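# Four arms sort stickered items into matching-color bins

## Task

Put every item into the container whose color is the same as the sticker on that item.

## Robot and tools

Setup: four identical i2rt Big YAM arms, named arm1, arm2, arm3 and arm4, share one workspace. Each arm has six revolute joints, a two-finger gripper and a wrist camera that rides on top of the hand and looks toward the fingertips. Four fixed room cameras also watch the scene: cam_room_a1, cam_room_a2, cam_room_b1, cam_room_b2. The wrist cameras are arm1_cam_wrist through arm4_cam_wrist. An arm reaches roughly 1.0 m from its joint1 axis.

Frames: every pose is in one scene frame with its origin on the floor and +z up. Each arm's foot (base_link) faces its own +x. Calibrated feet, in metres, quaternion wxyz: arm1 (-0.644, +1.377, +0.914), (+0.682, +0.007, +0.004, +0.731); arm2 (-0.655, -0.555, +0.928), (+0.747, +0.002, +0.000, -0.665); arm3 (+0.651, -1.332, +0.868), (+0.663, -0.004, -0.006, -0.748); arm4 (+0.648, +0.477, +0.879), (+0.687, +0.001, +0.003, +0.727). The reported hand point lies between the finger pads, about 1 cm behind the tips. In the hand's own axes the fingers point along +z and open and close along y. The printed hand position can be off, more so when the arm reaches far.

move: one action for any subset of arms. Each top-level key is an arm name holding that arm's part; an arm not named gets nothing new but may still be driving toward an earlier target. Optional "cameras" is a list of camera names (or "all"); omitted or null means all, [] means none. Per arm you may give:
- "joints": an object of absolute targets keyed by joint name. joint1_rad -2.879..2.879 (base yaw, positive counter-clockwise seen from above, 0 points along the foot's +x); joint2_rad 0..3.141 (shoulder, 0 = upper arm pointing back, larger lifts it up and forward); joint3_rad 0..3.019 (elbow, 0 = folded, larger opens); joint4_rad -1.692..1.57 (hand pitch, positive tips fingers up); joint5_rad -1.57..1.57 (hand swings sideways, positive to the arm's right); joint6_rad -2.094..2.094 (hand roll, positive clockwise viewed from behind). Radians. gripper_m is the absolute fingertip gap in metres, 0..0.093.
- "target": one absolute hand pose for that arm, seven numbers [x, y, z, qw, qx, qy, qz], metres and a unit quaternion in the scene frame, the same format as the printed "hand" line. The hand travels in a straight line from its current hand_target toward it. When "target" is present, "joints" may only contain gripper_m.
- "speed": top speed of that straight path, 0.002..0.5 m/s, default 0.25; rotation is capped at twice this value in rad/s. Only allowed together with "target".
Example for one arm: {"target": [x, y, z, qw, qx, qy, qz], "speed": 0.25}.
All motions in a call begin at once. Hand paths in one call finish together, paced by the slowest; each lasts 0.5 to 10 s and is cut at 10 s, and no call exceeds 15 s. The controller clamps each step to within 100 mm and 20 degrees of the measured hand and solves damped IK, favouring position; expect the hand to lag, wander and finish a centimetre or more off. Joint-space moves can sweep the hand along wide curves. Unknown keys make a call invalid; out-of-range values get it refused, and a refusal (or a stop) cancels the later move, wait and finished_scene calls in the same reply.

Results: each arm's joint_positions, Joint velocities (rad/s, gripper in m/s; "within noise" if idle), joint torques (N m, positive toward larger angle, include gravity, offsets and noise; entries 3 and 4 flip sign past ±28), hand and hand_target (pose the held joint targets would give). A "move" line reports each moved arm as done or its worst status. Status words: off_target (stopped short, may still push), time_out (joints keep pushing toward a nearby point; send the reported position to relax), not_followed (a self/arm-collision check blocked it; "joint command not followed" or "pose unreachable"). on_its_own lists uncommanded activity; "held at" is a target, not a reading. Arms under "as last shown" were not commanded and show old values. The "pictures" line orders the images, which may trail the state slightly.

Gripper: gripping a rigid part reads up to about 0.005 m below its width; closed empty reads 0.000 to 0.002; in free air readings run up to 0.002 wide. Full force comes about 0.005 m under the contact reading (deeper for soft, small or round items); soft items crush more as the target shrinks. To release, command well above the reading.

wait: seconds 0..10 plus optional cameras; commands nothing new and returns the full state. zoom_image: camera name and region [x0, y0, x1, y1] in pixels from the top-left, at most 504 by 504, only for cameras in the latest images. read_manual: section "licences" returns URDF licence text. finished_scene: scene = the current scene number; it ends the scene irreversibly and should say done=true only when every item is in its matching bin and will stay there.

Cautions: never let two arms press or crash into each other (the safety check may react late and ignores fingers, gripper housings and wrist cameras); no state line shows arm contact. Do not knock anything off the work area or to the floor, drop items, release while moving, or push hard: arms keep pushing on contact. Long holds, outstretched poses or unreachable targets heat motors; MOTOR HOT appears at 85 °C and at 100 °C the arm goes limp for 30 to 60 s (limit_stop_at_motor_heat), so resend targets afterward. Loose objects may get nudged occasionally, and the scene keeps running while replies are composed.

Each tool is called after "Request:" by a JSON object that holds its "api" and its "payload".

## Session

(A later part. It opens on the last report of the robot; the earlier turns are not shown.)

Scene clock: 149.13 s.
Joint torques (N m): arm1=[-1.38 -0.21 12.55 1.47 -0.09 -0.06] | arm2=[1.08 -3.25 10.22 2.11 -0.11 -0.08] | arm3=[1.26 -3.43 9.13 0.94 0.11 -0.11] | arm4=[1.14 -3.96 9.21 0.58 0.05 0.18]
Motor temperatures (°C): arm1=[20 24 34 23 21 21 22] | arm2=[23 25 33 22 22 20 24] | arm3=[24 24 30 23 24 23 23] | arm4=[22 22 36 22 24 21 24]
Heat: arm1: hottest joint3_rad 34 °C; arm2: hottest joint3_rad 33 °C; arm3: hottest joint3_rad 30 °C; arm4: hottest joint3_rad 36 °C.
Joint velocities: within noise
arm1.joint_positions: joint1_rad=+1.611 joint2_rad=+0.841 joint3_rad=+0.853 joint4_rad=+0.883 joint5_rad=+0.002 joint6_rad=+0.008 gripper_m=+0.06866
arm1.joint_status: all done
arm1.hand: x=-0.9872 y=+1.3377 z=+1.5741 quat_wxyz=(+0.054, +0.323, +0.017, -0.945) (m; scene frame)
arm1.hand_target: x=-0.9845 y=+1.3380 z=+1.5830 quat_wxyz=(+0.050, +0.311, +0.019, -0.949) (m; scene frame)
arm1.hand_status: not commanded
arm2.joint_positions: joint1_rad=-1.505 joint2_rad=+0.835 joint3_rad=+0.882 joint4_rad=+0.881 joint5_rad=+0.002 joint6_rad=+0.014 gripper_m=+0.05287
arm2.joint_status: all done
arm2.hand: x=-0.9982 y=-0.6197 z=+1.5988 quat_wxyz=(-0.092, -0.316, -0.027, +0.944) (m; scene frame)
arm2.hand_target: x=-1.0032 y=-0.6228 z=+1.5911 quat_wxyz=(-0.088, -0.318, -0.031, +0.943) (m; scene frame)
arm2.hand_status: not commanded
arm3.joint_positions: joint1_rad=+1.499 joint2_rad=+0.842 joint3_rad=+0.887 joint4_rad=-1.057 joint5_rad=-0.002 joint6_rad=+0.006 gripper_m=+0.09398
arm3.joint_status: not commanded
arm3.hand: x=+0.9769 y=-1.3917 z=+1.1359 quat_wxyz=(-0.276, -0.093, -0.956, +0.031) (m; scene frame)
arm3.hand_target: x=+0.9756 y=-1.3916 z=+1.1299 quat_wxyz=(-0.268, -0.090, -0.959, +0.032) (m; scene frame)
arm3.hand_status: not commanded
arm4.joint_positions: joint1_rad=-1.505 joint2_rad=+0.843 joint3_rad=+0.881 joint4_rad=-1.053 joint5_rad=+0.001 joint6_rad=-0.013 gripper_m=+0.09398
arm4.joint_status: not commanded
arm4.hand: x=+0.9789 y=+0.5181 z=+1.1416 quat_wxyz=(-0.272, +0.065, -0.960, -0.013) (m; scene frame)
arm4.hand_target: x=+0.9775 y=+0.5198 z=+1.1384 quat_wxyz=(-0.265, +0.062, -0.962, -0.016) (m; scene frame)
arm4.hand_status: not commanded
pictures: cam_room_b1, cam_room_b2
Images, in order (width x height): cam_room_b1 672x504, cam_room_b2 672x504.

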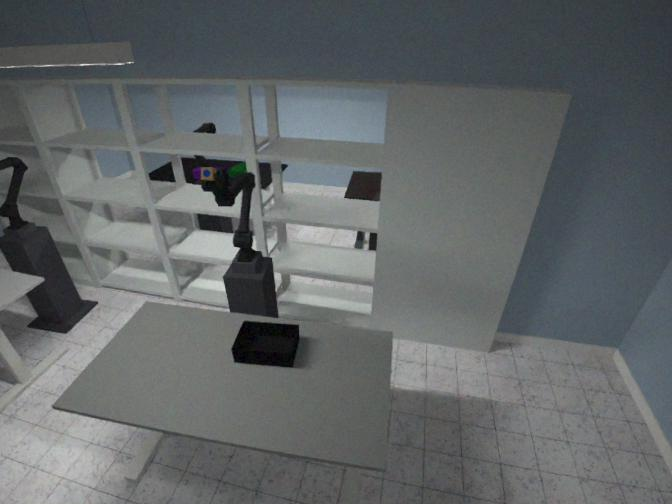

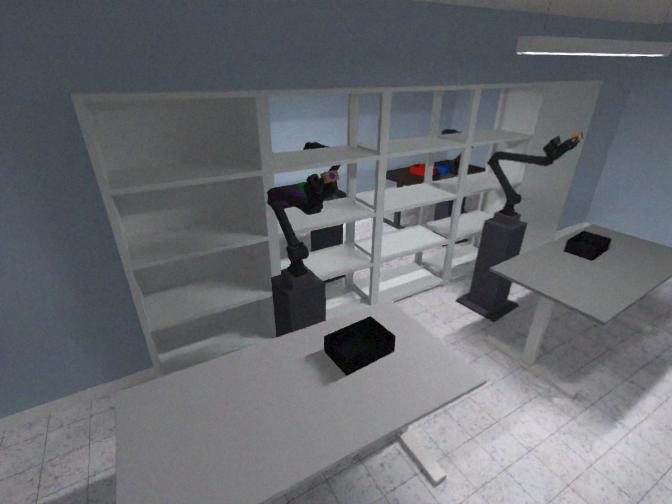

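Request:
{"api": "move", "payload": {"arm1": {"joints":{"joint1_rad":-2.22,"joint2_rad":0.848,"joint3_rad":0.87,"joint4_rad":-1.06,"joint5_rad":0,"joint6_rad":0}}, "arm2": {"joints":{"joint1_rad":0.94,"joint2_rad":0.848,"joint3_rad":0.87,"joint4_rad":-1.06,"joint5_rad":0,"joint6_rad":0}}, "arm3": {"joints":{"joint1_rad":-2.02,"joint2_rad":0.848,"joint3_rad":0.87,"joint4_rad":-1.06,"joint5_rad":0,"joint6_rad":0}}, "arm4": {"joints":{"joint1_rad":0.9,"joint2_rad":0.848,"joint3_rad":0.87,"joint4_rad":-1.06,"joint5_rad":0,"joint6_rad":0}}, "cameras": ["arm1_cam_wrist","arm2_cam_wrist"]}}

Request:
{"api": "move", "payload": {"arm1": {"target":[0.05,0.93,1.12,0.239,0.275,0.9285,-0.0709],"speed":0.3}, "arm2": {"target":[0.04,-0.94,1.12,0.2506,0.2419,0.9351,-0.0648],"speed":0.3}, "cameras": ["arm1_cam_wrist","arm2_cam_wrist"]}}

Scene clock: 163.17 s.
Joint torques (N m): arm1=[-1.96 -2.14 12.93 0.81 -0.04 -0.01] | arm2=[0.91 -4.84 11.07 1.35 0.04 -0.07] | arm3=[0.67 -3.72 9.24 0.9 0.01 -0.09] | arm4=[0.79 -3.96 9.26 0.7 0.11 0.16]
Motor temperatures (°C): arm1=[20 24 34 23 21 21 22] | arm2=[23 25 33 22 22 20 24] | arm3=[24 24 30 23 24 23 23] | arm4=[22 22 36 22 24 21 24]
Heat: arm1: hottest joint3_rad 34 °C; arm2: hottest joint3_rad 33 °C; arm3: hottest joint3_rad 30 °C; arm4: hottest joint3_rad 36 °C.
move: arm1 done; arm2 done; arm3 done; arm4 done
Joint velocities: within noise
arm1.joint_positions: joint1_rad=-2.215 joint2_rad=+0.852 joint3_rad=+0.853 joint4_rad=-1.052 joint5_rad=+0.002 joint6_rad=+0.006 gripper_m=+0.06876
arm1.joint_status: all done
arm1.hand: x=-0.3654 y=+1.1976 z=+1.1566 quat_wxyz=(-0.239, -0.277, -0.928, +0.074) (m; scene frame)
arm1.hand_target: x=-0.3648 y=+1.1958 z=+1.1653 quat_wxyz=(-0.245, -0.276, -0.926, +0.076) (m; scene frame)
arm1.hand_status: not commanded
arm2.joint_positions: joint1_rad=+0.938 joint2_rad=+0.847 joint3_rad=+0.877 joint4_rad=-1.048 joint5_rad=-0.001 joint6_rad=+0.013 gripper_m=+0.05283
arm2.joint_status: all done
arm2.hand: x=-0.3662 y=-0.7204 z=+1.1895 quat_wxyz=(-0.265, -0.252, -0.929, +0.065) (m; scene frame)
arm2.hand_target: x=-0.3693 y=-0.7182 z=+1.1843 quat_wxyz=(-0.255, -0.246, -0.933, +0.065) (m; scene frame)
arm2.hand_status: not commanded
arm3.joint_positions: joint1_rad=-2.011 joint2_rad=+0.842 joint3_rad=+0.876 joint4_rad=-1.057 joint5_rad=+0.001 joint6_rad=+0.005 gripper_m=+0.09402
arm3.joint_status: all done
arm3.hand: x=+0.3714 y=-1.1520 z=+1.1259 quat_wxyz=(+0.068, -0.925, +0.271, +0.258) (m; scene frame)
arm3.hand_target: x=+0.3739 y=-1.1503 z=+1.1208 quat_wxyz=(+0.068, -0.926, +0.273, +0.250) (m; scene frame)
arm3.hand_status: not commanded
arm4.joint_positions: joint1_rad=+0.899 joint2_rad=+0.843 joint3_rad=+0.870 joint4_rad=-1.053 joint5_rad=-0.001 joint6_rad=-0.011 gripper_m=+0.09400
arm4.joint_status: all done
arm4.hand: x=+0.3799 y=+0.6691 z=+1.1383 quat_wxyz=(-0.080, +0.919, -0.287, -0.258) (m; scene frame)
arm4.hand_target: x=+0.3805 y=+0.6683 z=+1.1359 quat_wxyz=(-0.077, +0.919, -0.292, -0.253) (m; scene frame)
arm4.hand_status: not commanded
pictures: arm1_cam_wrist, arm2_cam_wrist
Images, in order (width x height): arm1_cam_wrist 672x504, arm2_cam_wrist 672x504.

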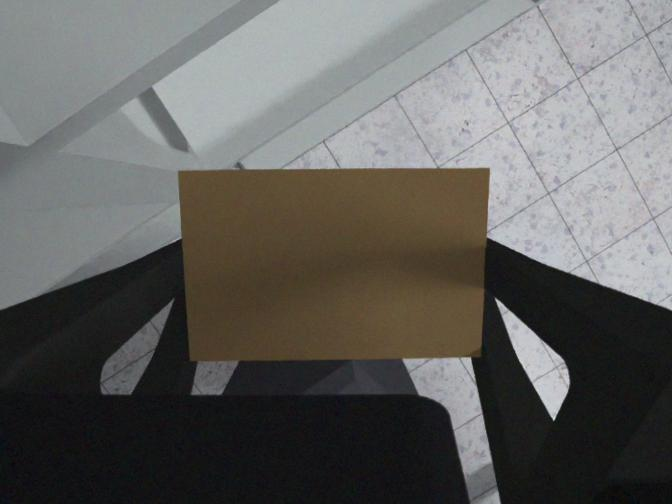

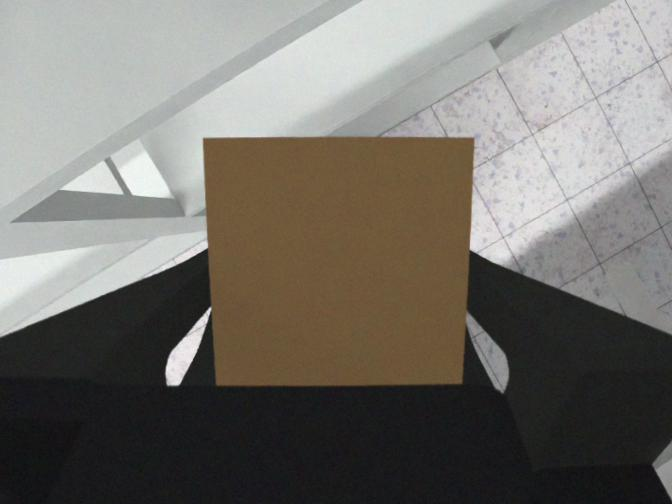

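Scene clock: 165.90 s.
Joint torques (N m): arm1=[-1.79 -20.89 17.59 0.91 -0.03 0.06] | arm2=[1.61 -23.41 17.17 1.17 0.15 -0.05] | arm3=[0.67 -3.78 9.21 0.9 0 -0.11] | arm4=[1.03 -3.78 9.24 0.64 0.12 0.15]
Motor temperatures (°C): arm1=[20 24 34 23 21 21 22] | arm2=[23 25 34 22 22 20 24] | arm3=[24 24 30 23 24 23 23] | arm4=[22 22 36 22 24 21 24]
Heat: arm1: hottest joint3_rad 34 °C; arm2: hottest joint3_rad 34 °C; arm3: hottest joint3_rad 30 °C; arm4: hottest joint3_rad 36 °C.
move: arm1 off_target; arm2 off_target
Joint velocities: within noise
arm1.joint_positions: joint1_rad=-2.215 joint2_rad=+2.277 joint3_rad=+2.369 joint4_rad=-1.197 joint5_rad=-0.003 joint6_rad=+0.006 gripper_m=+0.06876
arm1.joint_status: not commanded
arm1.hand: x=+0.0387 y=+0.9357 z=+1.0920 quat_wxyz=(-0.214, -0.279, -0.934, +0.065) (m; scene frame)
arm1.hand_target: x=+0.0484 y=+0.9311 z=+1.1201 quat_wxyz=(-0.240, -0.275, -0.928, +0.071) (m; scene frame)
arm1.hand_status: off_target (0.031 m and 3.0 deg from the pose sent, 0.495 m and 0.4 deg at the start)
arm2.joint_positions: joint1_rad=+0.941 joint2_rad=+2.134 joint3_rad=+2.079 joint4_rad=-1.021 joint5_rad=+0.001 joint6_rad=+0.013 gripper_m=+0.05283
arm2.joint_status: not commanded
arm2.hand: x=+0.0234 y=-0.9387 z=+1.1052 quat_wxyz=(-0.237, -0.252, -0.936, +0.059) (m; scene frame)
arm2.hand_target: x=+0.0388 y=-0.9393 z=+1.1200 quat_wxyz=(-0.252, -0.242, -0.935, +0.065) (m; scene frame)
arm2.hand_status: off_target (0.022 m and 2.0 deg from the pose sent, 0.467 m and 2.1 deg at the start)
arm3, arm4: as last shown
pictures: arm1_cam_wrist, arm2_cam_wrist
Images, in order (width x height): arm1_cam_wrist 672x504, arm2_cam_wrist 672x504.

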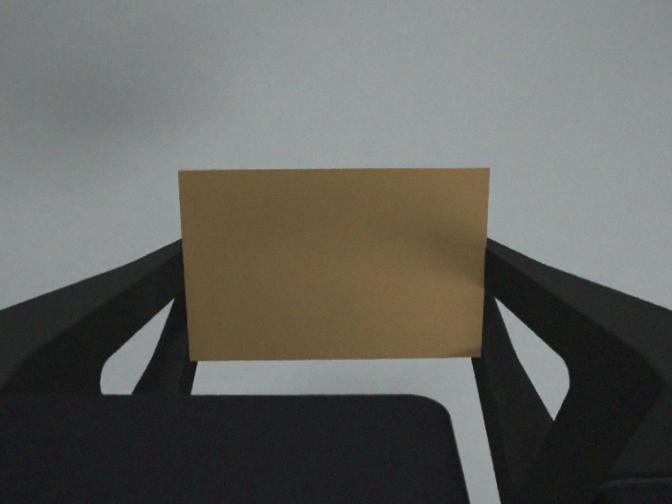

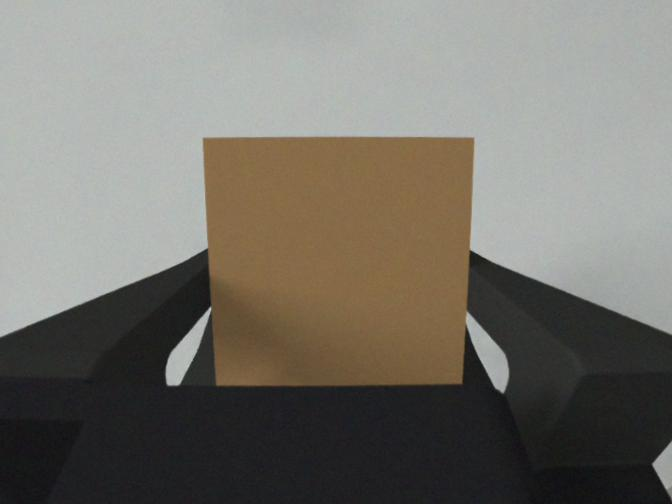

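Request:
{"api": "move", "payload": {"arm1": {"target":[0.05,0.93,1.05,0.239,0.275,0.9285,-0.0709],"speed":0.2}, "arm2": {"target":[0.04,-0.94,1.035,0.2506,0.2419,0.9351,-0.0648],"speed":0.2}, "cameras": []}}

Request:
{"api": "move", "payload": {"arm1": {"target":[0.05,0.93,1.026,0.239,0.275,0.9285,-0.0709],"speed":0.1}, "arm2": {"target":[0.04,-0.94,1.011,0.2506,0.2419,0.9351,-0.0648],"speed":0.1}, "cameras": []}}

Request:
{"api": "move", "payload": {"arm1": {"target":[0.05,0.93,1.012,0.239,0.275,0.9285,-0.0709],"speed":0.08}, "arm2": {"target":[0.04,-0.94,0.999,0.2506,0.2419,0.9351,-0.0648],"speed":0.08}, "cameras": ["arm1_cam_wrist","arm2_cam_wrist"]}}

Scene clock: 174.40 s.
Joint torques (N m): arm1=[-2.32 -21.95 12.27 1.62 -0.02 0] | arm2=[1.67 -23.77 11.33 2.58 0.13 -0.05] | arm3=[0.73 -3.72 9.25 0.88 0.01 -0.11] | arm4=[0.67 -3.84 9.25 0.57 0.09 0.15]
Motor temperatures (°C): arm1=[20 24 35 23 21 21 22] | arm2=[23 25 35 22 22 20 24] | arm3=[24 23 30 23 24 23 23] | arm4=[22 22 36 22 24 21 24]
Heat: arm1: hottest joint3_rad 35 °C; arm2: hottest joint3_rad 35 °C; arm3: hottest joint3_rad 30 °C; arm4: hottest joint3_rad 36 °C.
move: arm1 off_target; arm2 off_target
Joint velocities: within noise
arm1.joint_positions: joint1_rad=-2.215 joint2_rad=+2.280 joint3_rad=+2.234 joint4_rad=-1.036 joint5_rad=-0.003 joint6_rad=+0.006 gripper_m=+0.06876
arm1.joint_status: not commanded
arm1.hand: x=+0.0436 y=+0.9321 z=+1.0408 quat_wxyz=(-0.225, -0.278, -0.932, +0.068) (m; scene frame)
arm1.hand_target: x=+0.0498 y=+0.9302 z=+1.0501 quat_wxyz=(-0.239, -0.275, -0.929, +0.071) (m; scene frame)
arm1.hand_status: off_target (0.011 m and 1.8 deg from the pose sent, 0.044 m and 3.0 deg at the start)
arm2.joint_positions: joint1_rad=+0.941 joint2_rad=+2.169 joint3_rad=+1.984 joint4_rad=-0.859 joint5_rad=+0.001 joint6_rad=+0.013 gripper_m=+0.05283
arm2.joint_status: not commanded
arm2.hand: x=+0.0330 y=-0.9439 z=+1.0502 quat_wxyz=(-0.253, -0.251, -0.932, +0.063) (m; scene frame)
arm2.hand_target: x=+0.0396 y=-0.9398 z=+1.0353 quat_wxyz=(-0.251, -0.242, -0.935, +0.065) (m; scene frame)
arm2.hand_status: off_target (0.017 m and 1.2 deg from the pose sent, 0.072 m and 2.0 deg at the start)
arm3, arm4: as last shown
pictures: none
No camera images: "cameras" was empty.

Scene clock: 175.40 s.
Joint torques (N m): arm1=[-1.85 -20.48 11.86 1.83 -0.03 0.01] | arm2=[1.61 -22.83 10.56 2.63 0.13 -0.06] | arm3=[0.73 -3.66 9.25 0.9 -0.01 -0.1] | arm4=[0.85 -3.43 9.28 0.61 0.09 0.14]
Motor temperatures (°C): arm1=[20 24 35 23 21 21 22] | arm2=[23 25 34 22 22 20 24] | arm3=[24 23 30 23 24 23 23] | arm4=[22 22 36 22 24 21 24]
Heat: arm1: hottest joint3_rad 35 °C; arm2: hottest joint3_rad 34 °C; arm3: hottest joint3_rad 30 °C; arm4: hottest joint3_rad 36 °C.
move: arm1 done; arm2 off_target
Joint velocities: within noise
arm1.joint_positions: joint1_rad=-2.215 joint2_rad=+2.280 joint3_rad=+2.191 joint4_rad=-0.980 joint5_rad=-0.003 joint6_rad=+0.006 gripper_m=+0.06876
arm1.joint_status: not commanded
arm1.hand: x=+0.0447 y=+0.9312 z=+1.0257 quat_wxyz=(-0.231, -0.277, -0.930, +0.069) (m; scene frame)
arm1.hand_target: x=+0.0500 y=+0.9301 z=+1.0260 quat_wxyz=(-0.239, -0.275, -0.929, +0.071) (m; scene frame)
arm1.hand_status: done (0.005 m and 1.0 deg from the pose sent, 0.016 m and 1.8 deg at the start)
arm2.joint_positions: joint1_rad=+0.941 joint2_rad=+2.173 joint3_rad=+1.955 joint4_rad=-0.807 joint5_rad=+0.001 joint6_rad=+0.013 gripper_m=+0.05283
arm2.joint_status: not commanded
arm2.hand: x=+0.0353 y=-0.9451 z=+1.0398 quat_wxyz=(-0.262, -0.251, -0.930, +0.066) (m; scene frame)
arm2.hand_target: x=+0.0389 y=-0.9395 z=+1.0113 quat_wxyz=(-0.250, -0.242, -0.935, +0.065) (m; scene frame)
arm2.hand_status: off_target (0.030 m and 1.7 deg from the pose sent, 0.040 m and 1.2 deg at the start)
arm3, arm4: as last shown
pictures: none
No camera images: "cameras" was empty.

Scene clock: 176.37 s.
Joint torques (N m): arm1=[-1.9 -20.89 11.41 1.96 -0.09 0.04] | arm2=[1.61 -22.77 10.45 2.67 0.12 -0.06] | arm3=[0.62 -3.6 9.29 0.91 0 -0.11] | arm4=[0.91 -3.55 9.17 0.61 0.1 0.15]
Motor temperatures (°C): arm1=[20 24 35 23 21 21 22] | arm2=[23 25 34 22 22 20 24] | arm3=[24 23 30 23 24 23 23] | arm4=[22 22 36 22 24 21 24]
Heat: arm1: hottest joint3_rad 35 °C; arm2: hottest joint3_rad 34 °C; arm3: hottest joint3_rad 30 °C; arm4: hottest joint3_rad 36 °C.
move: arm1 done; arm2 off_target
Joint velocities: within noise
arm1.joint_positions: joint1_rad=-2.215 joint2_rad=+2.280 joint3_rad=+2.169 joint4_rad=-0.948 joint5_rad=-0.003 joint6_rad=+0.006 gripper_m=+0.06876
arm1.joint_status: not commanded
arm1.hand: x=+0.0457 y=+0.9306 z=+1.0186 quat_wxyz=(-0.235, -0.277, -0.929, +0.071) (m; scene frame)
arm1.hand_target: x=+0.0498 y=+0.9302 z=+1.0119 quat_wxyz=(-0.239, -0.275, -0.929, +0.071) (m; scene frame)
arm1.hand_status: done (0.008 m and 0.5 deg from the pose sent, 0.015 m and 1.0 deg at the start)
arm2.joint_positions: joint1_rad=+0.941 joint2_rad=+2.182 joint3_rad=+1.940 joint4_rad=-0.782 joint5_rad=+0.001 joint6_rad=+0.013 gripper_m=+0.05283
arm2.joint_status: not commanded
arm2.hand: x=+0.0359 y=-0.9454 z=+1.0286 quat_wxyz=(-0.262, -0.251, -0.930, +0.066) (m; scene frame)
arm2.hand_target: x=+0.0389 y=-0.9395 z=+0.9994 quat_wxyz=(-0.251, -0.242, -0.935, +0.065) (m; scene frame)
arm2.hand_status: off_target (0.030 m and 1.8 deg from the pose sent, 0.041 m and 1.8 deg at the start)
arm3, arm4: as last shown
pictures: arm1_cam_wrist, arm2_cam_wrist
Images, in order (width x height): arm1_cam_wrist 672x504, arm2_cam_wrist 672x504.

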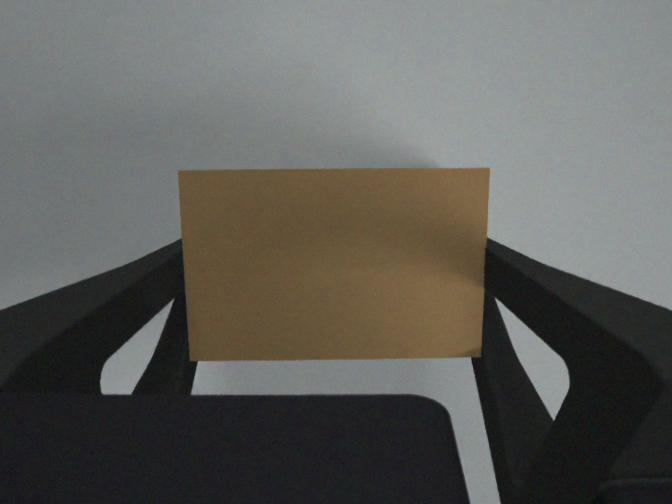

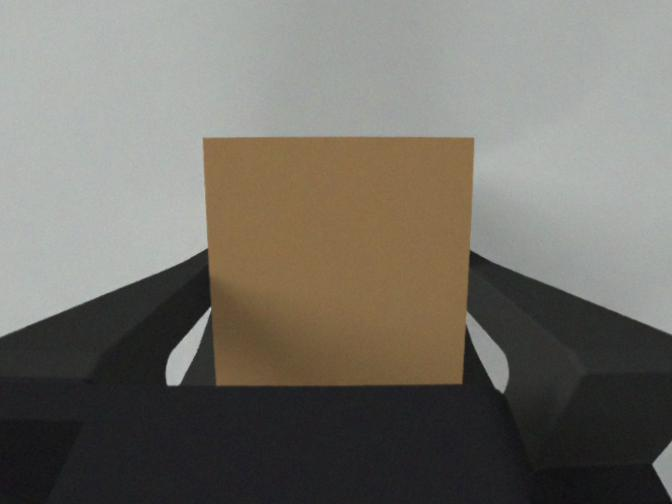

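Request:
{"api": "move", "payload": {"arm1": {"target":[0.05,0.93,1.002,0.239,0.275,0.9285,-0.0709],"speed":0.08}, "arm2": {"target":[0.04,-0.94,0.988,0.2506,0.2419,0.9351,-0.0648],"speed":0.08}, "cameras": []}}

Request:
{"api": "move", "payload": {"arm1": {"target":[0.05,0.93,0.992,0.239,0.275,0.9285,-0.0709],"speed":0.08}, "arm2": {"target":[0.04,-0.94,0.978,0.2506,0.2419,0.9351,-0.0648],"speed":0.08}, "cameras": ["arm1_cam_wrist","arm2_cam_wrist"]}}

Scene clock: 183.60 s.
Joint torques (N m): arm1=[-1.85 -20.48 10.63 1.84 0 0.01] | arm2=[1.44 -22.24 10.07 2.66 0.11 -0.06] | arm3=[0.67 -3.55 9.26 0.9 0 -0.11] | arm4=[0.73 -3.66 9.21 0.61 0.12 0.15]
Motor temperatures (°C): arm1=[20 25 36 23 21 21 22] | arm2=[23 26 34 22 22 20 24] | arm3=[24 23 30 23 24 23 23] | arm4=[22 22 36 22 24 21 24]
Heat: arm1: hottest joint3_rad 36 °C; arm2: hottest joint3_rad 34 °C; arm3: hottest joint3_rad 30 °C; arm4: hottest joint3_rad 36 °C.
move: arm1 off_target; arm2 off_target
Joint velocities: within noise
arm1.joint_positions: joint1_rad=-2.215 joint2_rad=+2.280 joint3_rad=+2.161 joint4_rad=-0.925 joint5_rad=-0.003 joint6_rad=+0.006 gripper_m=+0.06876
arm1.joint_status: not commanded
arm1.hand: x=+0.0483 y=+0.9289 z=+1.0176 quat_wxyz=(-0.243, -0.276, -0.927, +0.073) (m; scene frame)
arm1.hand_target: x=+0.0497 y=+0.9302 z=+1.0021 quat_wxyz=(-0.239, -0.275, -0.929, +0.071) (m; scene frame)
arm1.hand_status: off_target (0.016 m and 0.5 deg from the pose sent, 0.017 m and 0.5 deg at the start)
arm2.joint_positions: joint1_rad=+0.941 joint2_rad=+2.184 joint3_rad=+1.930 joint4_rad=-0.759 joint5_rad=+0.002 joint6_rad=+0.013 gripper_m=+0.05283
arm2.joint_status: not commanded
arm2.hand: x=+0.0374 y=-0.9463 z=+1.0246 quat_wxyz=(-0.267, -0.250, -0.928, +0.067) (m; scene frame)
arm2.hand_target: x=+0.0384 y=-0.9393 z=+0.9886 quat_wxyz=(-0.250, -0.242, -0.935, +0.065) (m; scene frame)
arm2.hand_status: off_target (0.037 m and 2.3 deg from the pose sent, 0.041 m and 1.8 deg at the start)
arm3, arm4: as last shown
pictures: none
No camera images: "cameras" was empty.

Scene clock: 184.57 s.
Joint torques (N m): arm1=[-1.61 -20.66 9.57 1.74 0.03 0] | arm2=[1.55 -21.54 9.54 2.61 0.08 -0.06] | arm3=[0.62 -3.66 9.28 0.88 0 -0.11] | arm4=[0.91 -3.55 9.21 0.55 0.12 0.16]
Motor temperatures (°C): arm1=[20 25 36 23 21 21 22] | arm2=[23 26 34 22 22 20 24] | arm3=[24 23 30 23 24 23 23] | arm4=[22 22 36 22 24 21 24]
Heat: arm1: hottest joint3_rad 36 °C; arm2: hottest joint3_rad 34 °C; arm3: hottest joint3_rad 30 °C; arm4: hottest joint3_rad 36 °C.
move: arm1 off_target; arm2 off_target
Joint velocities: within noise
arm1.joint_positions: joint1_rad=-2.215 joint2_rad=+2.280 joint3_rad=+2.154 joint4_rad=-0.901 joint5_rad=-0.003 joint6_rad=+0.006 gripper_m=+0.06876
arm1.joint_status: not commanded
arm1.hand: x=+0.0509 y=+0.9273 z=+1.0168 quat_wxyz=(-0.250, -0.276, -0.925, +0.075) (m; scene frame)
arm1.hand_target: x=+0.0496 y=+0.9304 z=+0.9923 quat_wxyz=(-0.239, -0.275, -0.929, +0.071) (m; scene frame)
arm1.hand_status: off_target (0.025 m and 1.4 deg from the pose sent, 0.026 m and 0.5 deg at the start)
arm2.joint_positions: joint1_rad=+0.941 joint2_rad=+2.184 joint3_rad=+1.923 joint4_rad=-0.736 joint5_rad=+0.002 joint6_rad=+0.013 gripper_m=+0.05283
arm2.joint_status: not commanded
arm2.hand: x=+0.0396 y=-0.9476 z=+1.0241 quat_wxyz=(-0.274, -0.250, -0.926, +0.069) (m; scene frame)
arm2.hand_target: x=+0.0380 y=-0.9391 z=+0.9792 quat_wxyz=(-0.251, -0.242, -0.935, +0.065) (m; scene frame)
arm2.hand_status: off_target (0.047 m and 3.1 deg from the pose sent, 0.047 m and 2.3 deg at the start)
arm3, arm4: as last shown
pictures: arm1_cam_wrist, arm2_cam_wrist
Images, in order (width x height): arm1_cam_wrist 672x504, arm2_cam_wrist 672x504.

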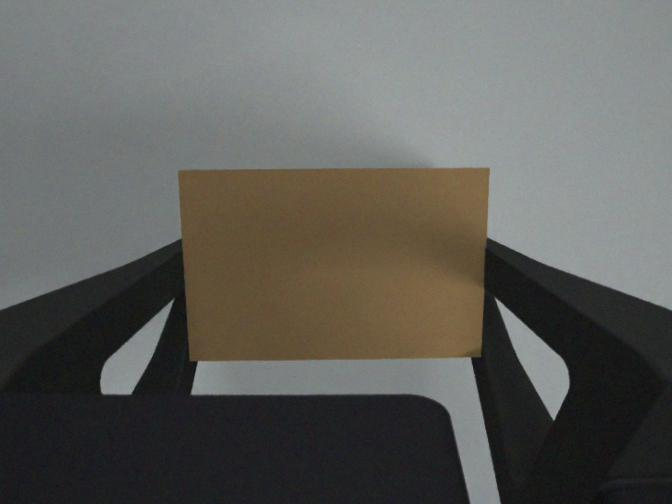

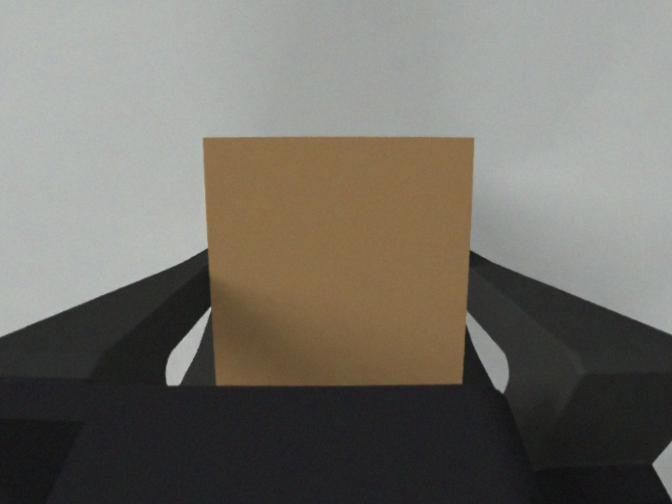

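Request:
{"api": "move", "payload": {"arm1": {"joints":{"gripper_m":0.092}}, "arm2": {"joints":{"gripper_m":0.092}}, "cameras": ["arm1_cam_wrist","arm2_cam_wrist"]}}

Scene clock: 188.47 s.
Joint torques (N m): arm1=[-1.9 -20.48 11.4 1.57 0.06 0] | arm2=[1.61 -22.24 10.11 2.51 0.08 -0.06] | arm3=[0.67 -3.78 9.24 0.9 0 -0.11] | arm4=[0.56 -3.37 9.25 0.59 0.12 0.13]
Motor temperatures (°C): arm1=[20 26 35 23 21 21 22] | arm2=[23 26 33 22 22 20 24] | arm3=[24 23 30 23 24 23 23] | arm4=[22 22 36 22 24 21 24]
Heat: arm1: hottest joint3_rad 35 °C; arm2: hottest joint3_rad 33 °C; arm3: hottest joint3_rad 30 °C; arm4: hottest joint3_rad 36 °C.
move: arm1 done; arm2 done
Joint velocities: within noise
arm1.joint_positions: joint1_rad=-2.215 joint2_rad=+2.284 joint3_rad=+2.133 joint4_rad=-0.898 joint5_rad=-0.005 joint6_rad=+0.007 gripper_m=+0.09196
arm1.joint_status: all done
arm1.hand: x=+0.0467 y=+0.9303 z=+1.0037 quat_wxyz=(-0.240, -0.277, -0.928, +0.071) (m; scene frame)
arm1.hand_target: x=+0.0495 y=+0.9304 z=+0.9922 quat_wxyz=(-0.239, -0.275, -0.929, +0.071) (m; scene frame)
arm1.hand_status: not commanded
arm2.joint_positions: joint1_rad=+0.941 joint2_rad=+2.194 joint3_rad=+1.915 joint4_rad=-0.735 joint5_rad=+0.002 joint6_rad=+0.013 gripper_m=+0.09194
arm2.joint_status: all done
arm2.hand: x=+0.0374 y=-0.9463 z=+1.0129 quat_wxyz=(-0.267, -0.251, -0.928, +0.067) (m; scene frame)
arm2.hand_target: x=+0.0378 y=-0.9390 z=+0.9789 quat_wxyz=(-0.250, -0.242, -0.935, +0.065) (m; scene frame)
arm2.hand_status: not commanded
arm3, arm4: as last shown
pictures: arm1_cam_wrist, arm2_cam_wrist
Images, in order (width x height): arm1_cam_wrist 672x504, arm2_cam_wrist 672x504.

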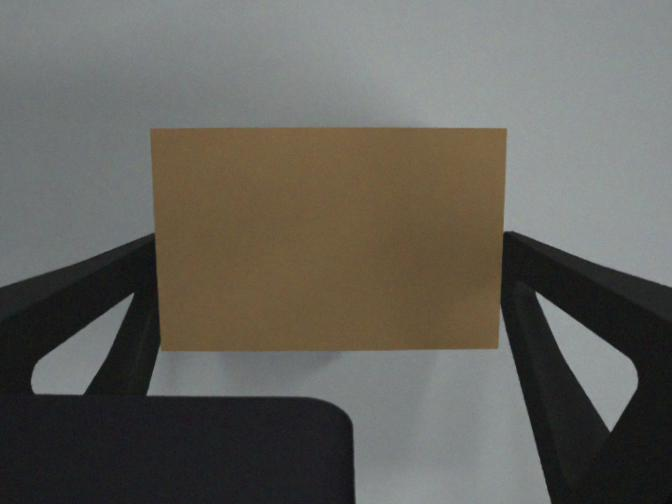

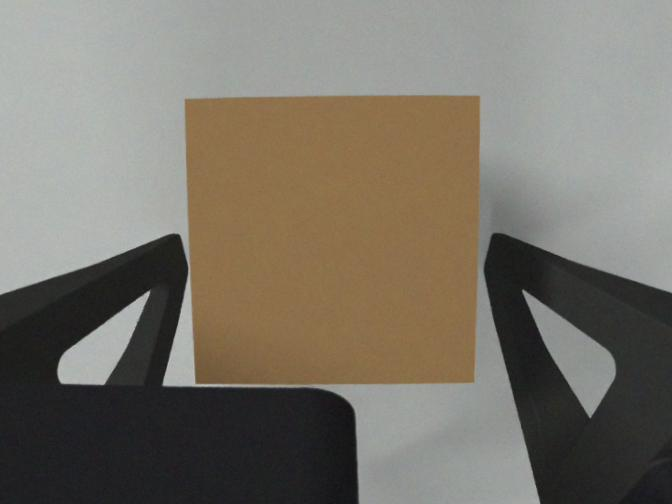

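Request:
{"api": "move", "payload": {"arm1": {"target":[0.043,0.934,1.13,0.239,0.275,0.9285,-0.0709],"speed":0.15}, "arm2": {"target":[0.03,-0.935,1.13,0.2506,0.2419,0.9351,-0.0648],"speed":0.15}, "cameras": ["arm1_cam_wrist","arm2_cam_wrist"]}}

Request:
{"api": "move", "payload": {"arm1": {"target":[-0.37,1.196,1.17,0.239,0.275,0.9285,-0.0709],"speed":0.4}, "arm2": {"target":[-0.37,-0.717,1.17,0.2506,0.2419,0.9351,-0.0648],"speed":0.4}, "cameras": []}}

Request:
{"api": "move", "payload": {"arm3": {"target":[0.08,-0.97,1.15,-0.0648,0.9351,-0.2418,-0.2506],"speed":0.35}, "arm4": {"target":[0.09,0.89,1.15,-0.0735,0.9261,-0.2743,-0.2481],"speed":0.35}, "cameras": ["arm3_cam_wrist","arm4_cam_wrist"]}}

Scene clock: 198.80 s.
Joint torques (N m): arm1=[-1.55 -22.36 16.68 0.76 0.06 0.01] | arm2=[1.49 -25.05 15.84 1.11 0.09 -0.02] | arm3=[0.5 -3.78 9.24 0.9 0 -0.11] | arm4=[0.91 -3.31 9.13 0.66 0.09 0.13]
Motor temperatures (°C): arm1=[20 27 35 23 21 21 22] | arm2=[23 26 34 22 22 20 24] | arm3=[24 23 30 23 24 23 23] | arm4=[22 22 36 22 24 21 24]
Heat: arm1: hottest joint3_rad 35 °C; arm2: hottest joint3_rad 34 °C; arm3: hottest joint3_rad 30 °C; arm4: hottest joint3_rad 36 °C.
move: arm1 off_target; arm2 off_target
Joint velocities: within noise
arm1.joint_positions: joint1_rad=-2.215 joint2_rad=+2.262 joint3_rad=+2.348 joint4_rad=-1.197 joint5_rad=-0.005 joint6_rad=+0.008 gripper_m=+0.09196
arm1.joint_status: not commanded
arm1.hand: x=+0.0347 y=+0.9387 z=+1.0938 quat_wxyz=(-0.212, -0.280, -0.934, +0.062) (m; scene frame)
arm1.hand_target: x=+0.0415 y=+0.9351 z=+1.1300 quat_wxyz=(-0.240, -0.275, -0.928, +0.071) (m; scene frame)
arm1.hand_status: off_target (0.037 m and 3.4 deg from the pose sent, 0.126 m and 0.3 deg at the start)
arm2.joint_positions: joint1_rad=+0.941 joint2_rad=+2.116 joint3_rad=+2.058 joint4_rad=-1.023 joint5_rad=+0.002 joint6_rad=+0.010 gripper_m=+0.09194
arm2.joint_status: not commanded
arm2.hand: x=+0.0180 y=-0.9359 z=+1.1080 quat_wxyz=(-0.235, -0.251, -0.937, +0.060) (m; scene frame)
arm2.hand_target: x=+0.0290 y=-0.9346 z=+1.1300 quat_wxyz=(-0.251, -0.242, -0.935, +0.065) (m; scene frame)
arm2.hand_status: off_target (0.025 m and 2.2 deg from the pose sent, 0.118 m and 2.3 deg at the start)
arm3.joint_positions: joint1_rad=-2.011 joint2_rad=+0.842 joint3_rad=+0.876 joint4_rad=-1.057 joint5_rad=+0.001 joint6_rad=+0.005 gripper_m=+0.09402
arm3.joint_status: not commanded
arm3.hand: x=+0.3714 y=-1.1520 z=+1.1259 quat_wxyz=(+0.068, -0.925, +0.271, +0.258) (m; scene frame)
arm3.hand_target: x=+0.3739 y=-1.1503 z=+1.1208 quat_wxyz=(+0.068, -0.926, +0.273, +0.250) (m; scene frame)
arm3.hand_status: not commanded
arm4.joint_positions: joint1_rad=+0.899 joint2_rad=+0.843 joint3_rad=+0.870 joint4_rad=-1.053 joint5_rad=-0.001 joint6_rad=-0.011 gripper_m=+0.09400
arm4.joint_status: not commanded
arm4.hand: x=+0.3799 y=+0.6691 z=+1.1383 quat_wxyz=(-0.080, +0.919, -0.287, -0.258) (m; scene frame)
arm4.hand_target: x=+0.3805 y=+0.6683 z=+1.1359 quat_wxyz=(-0.077, +0.919, -0.292, -0.253) (m; scene frame)
arm4.hand_status: not commanded
pictures: arm1_cam_wrist, arm2_cam_wrist
Images, in order (width x height): arm1_cam_wrist 672x504, arm2_cam_wrist 672x504.

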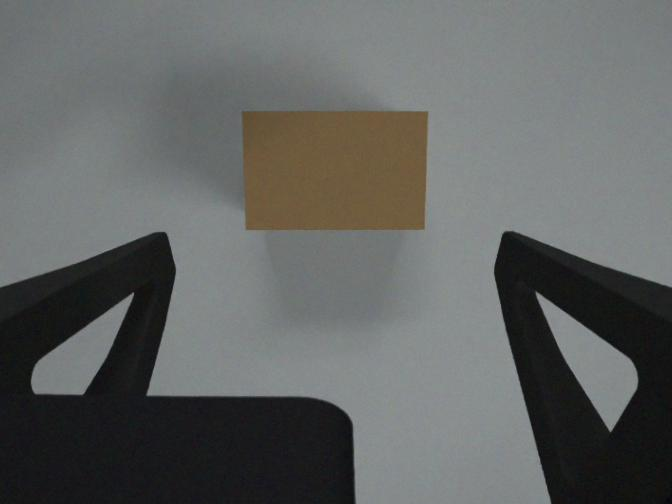

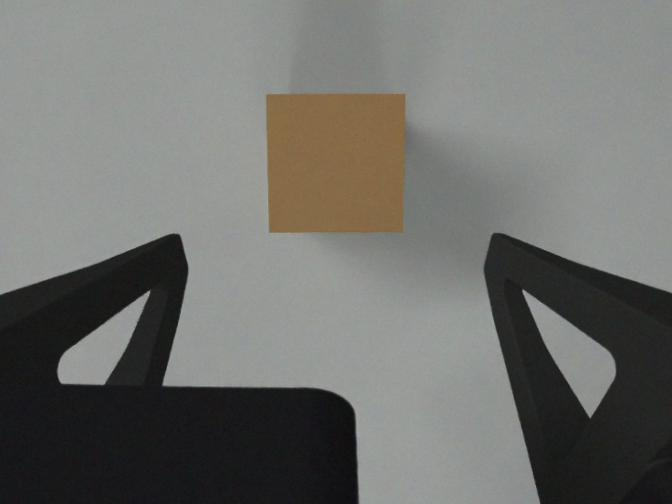

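Scene clock: 200.83 s.
Joint torques (N m): arm1=[-3.08 -0.73 11.64 0.85 -0.05 -0.05] | arm2=[0.91 -3.72 10.48 1.26 -0.1 -0.05] | arm3=[0.62 -3.72 9.22 0.91 0.01 -0.1] | arm4=[0.85 -3.96 9.21 0.59 0.08 0.17]
Motor temperatures (°C): arm1=[20 27 35 23 21 21 22] | arm2=[23 26 33 22 22 20 24] | arm3=[24 23 30 23 24 23 23] | arm4=[22 22 36 22 24 21 24]
Heat: arm1: hottest joint3_rad 35 °C; arm2: hottest joint3_rad 33 °C; arm3: hottest joint3_rad 30 °C; arm4: hottest joint3_rad 36 °C.
move: arm1 done; arm2 off_target
Joint velocities: within noise
arm1.joint_positions: joint1_rad=-2.225 joint2_rad=+0.836 joint3_rad=+0.884 joint4_rad=-1.084 joint5_rad=-0.014 joint6_rad=-0.007 gripper_m=+0.09196
arm1.joint_status: not commanded
arm1.hand: x=-0.3677 y=+1.1985 z=+1.1729 quat_wxyz=(-0.247, -0.273, -0.927, +0.072) (m; scene frame)
arm1.hand_target: x=-0.3700 y=+1.1961 z=+1.1700 quat_wxyz=(-0.239, -0.275, -0.929, +0.071) (m; scene frame)
arm1.hand_status: done (0.004 m and 0.9 deg from the pose sent, 0.486 m and 3.4 deg at the start)
arm2.joint_positions: joint1_rad=+0.941 joint2_rad=+0.835 joint3_rad=+0.851 joint4_rad=-1.021 joint5_rad=+0.002 joint6_rad=+0.006 gripper_m=+0.09194
arm2.joint_status: not commanded
arm2.hand: x=-0.3669 y=-0.7196 z=+1.1833 quat_wxyz=(-0.270, -0.247, -0.928, +0.069) (m; scene frame)
arm2.hand_target: x=-0.3702 y=-0.7170 z=+1.1702 quat_wxyz=(-0.251, -0.242, -0.935, +0.065) (m; scene frame)
arm2.hand_status: off_target (0.014 m and 2.5 deg from the pose sent, 0.450 m and 2.2 deg at the start)
arm3, arm4: as last shown
pictures: none
No camera images: "cameras" was empty.

Scene clock: 202.63 s.
Joint torques (N m): arm1=[-2.14 -0.5 11.64 0.94 -0.07 -0.08] | arm2=[0.85 -3.66 10.52 1.28 -0.1 -0.05] | arm3=[1.2 -20.07 14.38 0.55 -0.09 -0.12] | arm4=[0.5 -20.25 13 0.5 -0.05 -0.08]
Motor temperatures (°C): arm1=[20 26 35 23 21 21 22] | arm2=[23 26 33 22 22 20 24] | arm3=[24 23 30 23 24 23 23] | arm4=[22 22 36 22 24 21 24]
Heat: arm1: hottest joint3_rad 35 °C; arm2: hottest joint3_rad 33 °C; arm3: hottest joint3_rad 30 °C; arm4: hottest joint3_rad 36 °C.
move: arm3 off_target; arm4 off_target
Joint velocities: within noise
arm1, arm2: as last shown
arm3.joint_positions: joint1_rad=-2.011 joint2_rad=+1.774 joint3_rad=+1.753 joint4_rad=-1.064 joint5_rad=-0.017 joint6_rad=-0.048 gripper_m=+0.09402
arm3.joint_status: not commanded
arm3.hand: x=+0.0892 y=-0.9782 z=+1.1243 quat_wxyz=(+0.058, -0.940, +0.246, +0.230) (m; scene frame)
arm3.hand_target: x=+0.0811 y=-0.9708 z=+1.1501 quat_wxyz=(+0.065, -0.935, +0.242, +0.251) (m; scene frame)
arm3.hand_status: off_target (0.029 m and 2.6 deg from the pose sent, 0.344 m and 3.6 deg at the start)
arm4.joint_positions: joint1_rad=+0.881 joint2_rad=+1.831 joint3_rad=+1.802 joint4_rad=-1.052 joint5_rad=-0.023 joint6_rad=-0.045 gripper_m=+0.09400
arm4.joint_status: not commanded
arm4.hand: x=+0.0969 y=+0.8791 z=+1.1309 quat_wxyz=(-0.068, +0.929, -0.279, -0.234) (m; scene frame)
arm4.hand_target: x=+0.0908 y=+0.8894 z=+1.1501 quat_wxyz=(-0.074, +0.926, -0.274, -0.249) (m; scene frame)
arm4.hand_status: off_target (0.023 m and 1.9 deg from the pose sent, 0.365 m and 2.2 deg at the start)
pictures: arm3_cam_wrist, arm4_cam_wrist
Images, in order (width x height): arm3_cam_wrist 672x504, arm4_cam_wrist 672x504.

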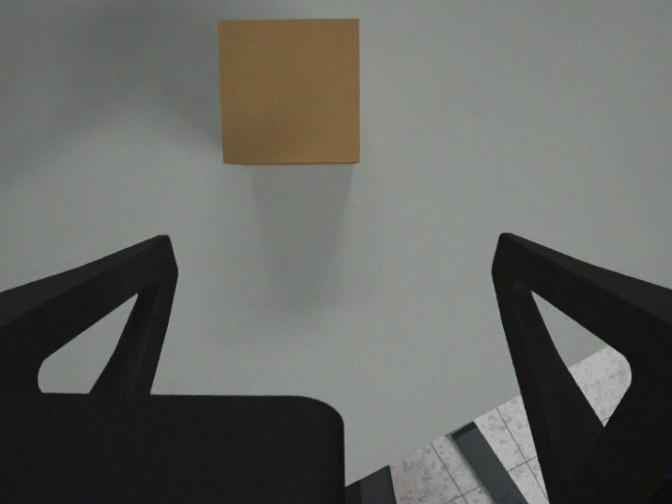

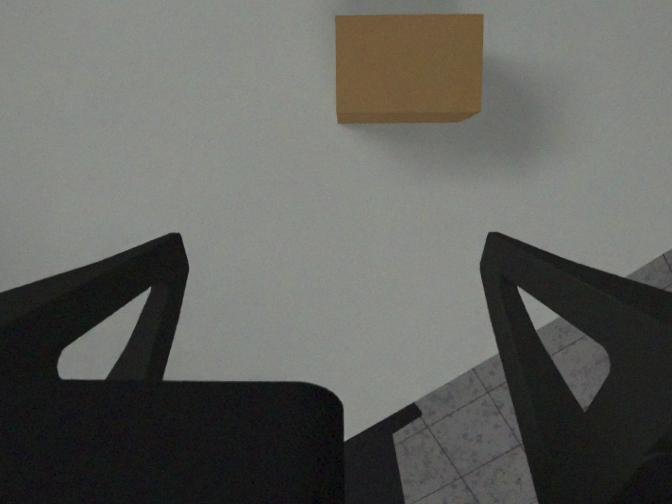

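Request:
{"api": "move", "payload": {"arm3": {"target":[0.028,-0.97,1.085,-0.0648,0.9351,-0.2418,-0.2506],"speed":0.25}, "arm4": {"target":[0.053,0.953,1.075,-0.0735,0.9261,-0.2743,-0.2481],"speed":0.25}, "cameras": ["arm3_cam_wrist","arm4_cam_wrist"]}}

Scene clock: 220.47 s.
Joint torques (N m): arm1=[-2.84 -1.08 11.62 0.88 -0.07 -0.09] | arm2=[0.79 -3.6 10.48 1.29 -0.11 -0.06] | arm3=[1.96 -22.95 14.06 1.42 0.11 0.03] | arm4=[1.03 -25 12.81 1.07 -0.07 -0.08]
Motor temperatures (°C): arm1=[20 25 36 23 21 21 22] | arm2=[23 26 32 22 22 20 23] | arm3=[24 24 31 23 24 23 23] | arm4=[22 24 41 22 24 21 24]
Heat: arm1: hottest joint3_rad 36 °C; arm2: hottest joint3_rad 32 °C; arm3: hottest joint3_rad 31 °C; arm4: hottest joint3_rad 41 °C.
move: arm3 off_target; arm4 off_target
Joint velocities: within noise
arm1, arm2: as last shown
arm3.joint_positions: joint1_rad=-1.980 joint2_rad=+1.914 joint3_rad=+1.774 joint4_rad=-0.973 joint5_rad=-0.001 joint6_rad=-0.027 gripper_m=+0.09402
arm3.joint_status: not commanded
arm3.hand: x=+0.0470 y=-0.9749 z=+1.0523 quat_wxyz=(+0.055, -0.944, +0.244, +0.216) (m; scene frame)
arm3.hand_target: x=+0.0299 y=-0.9711 z=+1.0853 quat_wxyz=(+0.065, -0.935, +0.242, +0.251) (m; scene frame)
arm3.hand_status: off_target (0.038 m and 4.2 deg from the pose sent, 0.073 m and 2.6 deg at the start)
arm4.joint_positions: joint1_rad=+0.829 joint2_rad=+2.052 joint3_rad=+1.928 joint4_rad=-0.989 joint5_rad=-0.045 joint6_rad=-0.082 gripper_m=+0.09400
arm4.joint_status: not commanded
arm4.hand: x=+0.0674 y=+0.9435 z=+1.0474 quat_wxyz=(-0.062, +0.931, -0.285, -0.220) (m; scene frame)
arm4.hand_target: x=+0.0545 y=+0.9519 z=+1.0755 quat_wxyz=(-0.074, +0.926, -0.274, -0.248) (m; scene frame)
arm4.hand_status: off_target (0.033 m and 3.7 deg from the pose sent, 0.102 m and 1.9 deg at the start)
pictures: arm3_cam_wrist, arm4_cam_wrist
Images, in order (width x height): arm3_cam_wrist 672x504, arm4_cam_wrist 672x504.

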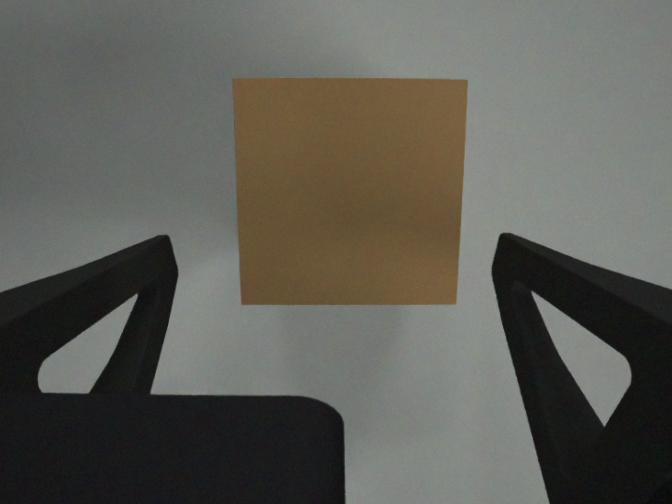

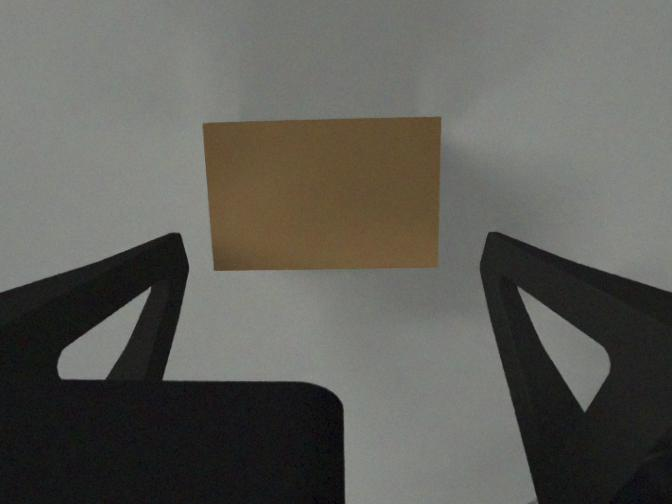

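Request:
{"api": "move", "payload": {"arm3": {"target":[0.024,-0.967,1.045,-0.0648,0.9351,-0.2418,-0.2506],"speed":0.15}, "arm4": {"target":[0.046,0.953,1.03,-0.0735,0.9261,-0.2743,-0.2481],"speed":0.15}, "cameras": ["arm3_cam_wrist","arm4_cam_wrist"]}}

Scene clock: 237.57 s.
Joint torques (N m): arm1=[-2.49 -0.91 11.86 0.83 -0.07 -0.04] | arm2=[0.85 -3.66 10.5 1.28 -0.1 -0.06] | arm3=[1.96 -20.72 9.58 1.66 0.11 0] | arm4=[1.14 -22.36 9.06 1.4 0 -0.03]
Motor temperatures (°C): arm1=[20 25 36 23 21 21 22] | arm2=[23 25 32 22 22 20 23] | arm3=[24 24 34 23 24 23 23] | arm4=[22 27 39 22 24 21 24]
Heat: arm1: hottest joint3_rad 36 °C; arm2: hottest joint3_rad 32 °C; arm3: hottest joint3_rad 34 °C; arm4: hottest joint3_rad 39 °C.
move: arm3 off_target; arm4 off_target
Joint velocities: within noise
arm1, arm2: as last shown
arm3.joint_positions: joint1_rad=-1.980 joint2_rad=+1.921 joint3_rad=+1.774 joint4_rad=-0.887 joint5_rad=-0.001 joint6_rad=-0.026 gripper_m=+0.09402
arm3.joint_status: not commanded
arm3.hand: x=+0.0305 y=-0.9652 z=+1.0570 quat_wxyz=(+0.066, -0.935, +0.242, +0.253) (m; scene frame)
arm3.hand_target: x=+0.0244 y=-0.9672 z=+1.0450 quat_wxyz=(+0.065, -0.935, +0.242, +0.250) (m; scene frame)
arm3.hand_status: off_target (0.014 m and 0.3 deg from the pose sent, 0.025 m and 4.2 deg at the start)
arm4.joint_positions: joint1_rad=+0.829 joint2_rad=+2.053 joint3_rad=+1.921 joint4_rad=-0.902 joint5_rad=-0.045 joint6_rad=-0.083 gripper_m=+0.09400
arm4.joint_status: not commanded
arm4.hand: x=+0.0540 y=+0.9545 z=+1.0535 quat_wxyz=(-0.077, +0.922, -0.281, -0.256) (m; scene frame)
arm4.hand_target: x=+0.0468 y=+0.9525 z=+1.0304 quat_wxyz=(-0.074, +0.926, -0.274, -0.248) (m; scene frame)
arm4.hand_status: off_target (0.025 m and 1.3 deg from the pose sent, 0.029 m and 3.7 deg at the start)
pictures: arm3_cam_wrist, arm4_cam_wrist
Images, in order (width x height): arm3_cam_wrist 672x504, arm4_cam_wrist 672x504.

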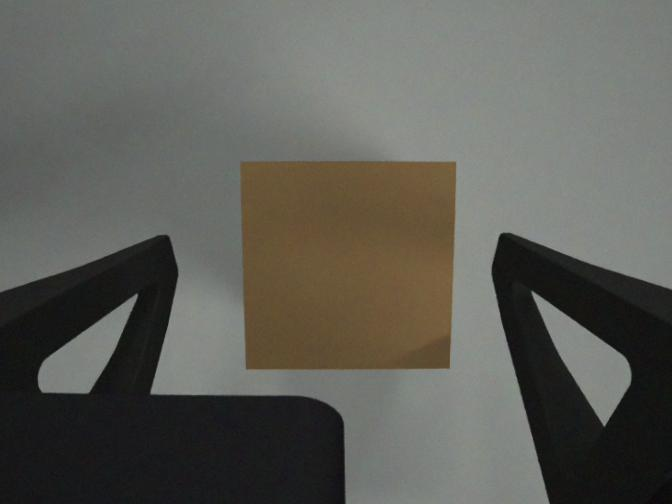

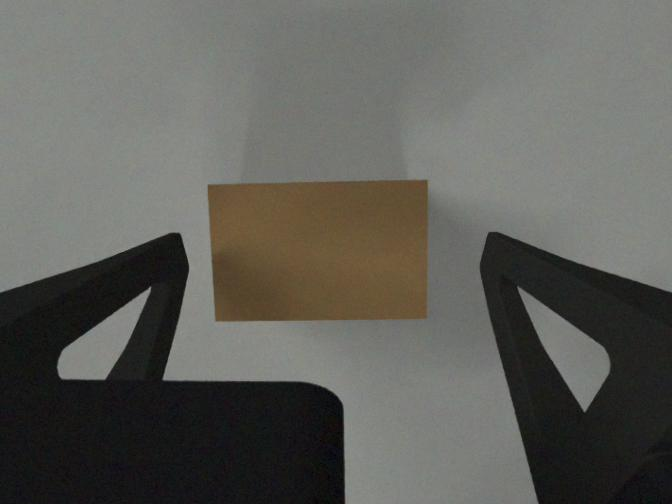

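Request:
{"api": "move", "payload": {"arm3": {"target":[0.0275,-0.966,1.013,-0.0648,0.9351,-0.2418,-0.2506],"speed":0.12}, "arm4": {"target":[0.0485,0.948,0.992,-0.0735,0.9261,-0.2743,-0.2481],"speed":0.12}, "cameras": ["arm3_cam_wrist","arm4_cam_wrist"]}}

Scene clock: 245.30 s.
Joint torques (N m): arm1=[-3.14 -0.91 11.64 0.76 -0.11 -0.06] | arm2=[0.79 -3.55 10.48 1.26 -0.1 -0.06] | arm3=[1.61 -21.3 9.07 1.66 0 -0.04] | arm4=[1.73 -22.42 8.92 1.42 0 -0.02]
Motor temperatures (°C): arm1=[20 25 36 23 21 21 22] | arm2=[23 25 32 22 22 20 23] | arm3=[24 25 34 23 24 23 23] | arm4=[22 26 39 22 24 21 24]
Heat: arm1: hottest joint3_rad 36 °C; arm2: hottest joint3_rad 32 °C; arm3: hottest joint3_rad 34 °C; arm4: hottest joint3_rad 39 °C.
move: arm3 off_target; arm4 off_target
Joint velocities: within noise
arm1, arm2: as last shown
arm3.joint_positions: joint1_rad=-1.980 joint2_rad=+1.939 joint3_rad=+1.712 joint4_rad=-0.808 joint5_rad=-0.001 joint6_rad=-0.026 gripper_m=+0.09402
arm3.joint_status: not commanded
arm3.hand: x=+0.0304 y=-0.9656 z=+1.0237 quat_wxyz=(+0.066, -0.935, +0.242, +0.252) (m; scene frame)
arm3.hand_target: x=+0.0277 y=-0.9661 z=+1.0130 quat_wxyz=(+0.065, -0.935, +0.242, +0.251) (m; scene frame)
arm3.hand_status: off_target (0.011 m and 0.3 deg from the pose sent, 0.044 m and 0.3 deg at the start)
arm4.joint_positions: joint1_rad=+0.834 joint2_rad=+2.065 joint3_rad=+1.832 joint4_rad=-0.805 joint5_rad=-0.043 joint6_rad=-0.083 gripper_m=+0.09400
arm4.joint_status: not commanded
arm4.hand: x=+0.0552 y=+0.9491 z=+1.0122 quat_wxyz=(-0.076, +0.923, -0.279, -0.254) (m; scene frame)
arm4.hand_target: x=+0.0491 y=+0.9475 z=+0.9923 quat_wxyz=(-0.073, +0.926, -0.274, -0.248) (m; scene frame)
arm4.hand_status: off_target (0.021 m and 1.0 deg from the pose sent, 0.062 m and 1.3 deg at the start)
pictures: arm3_cam_wrist, arm4_cam_wrist
Images, in order (width x height): arm3_cam_wrist 672x504, arm4_cam_wrist 672x504.

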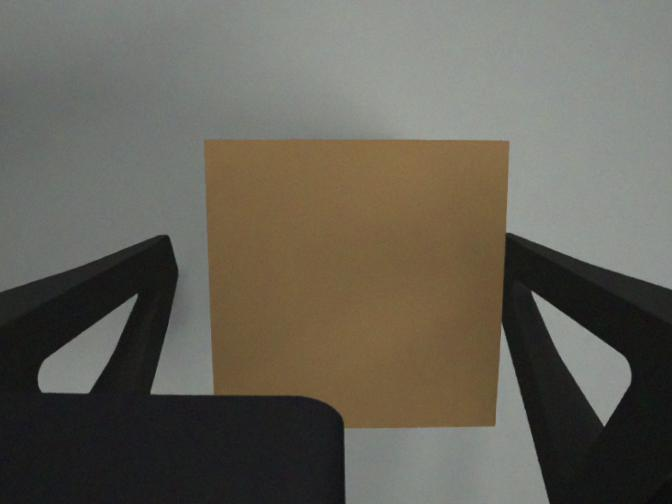

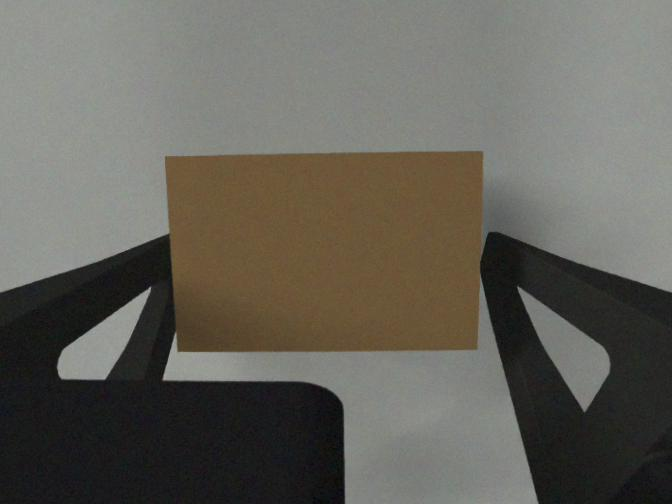

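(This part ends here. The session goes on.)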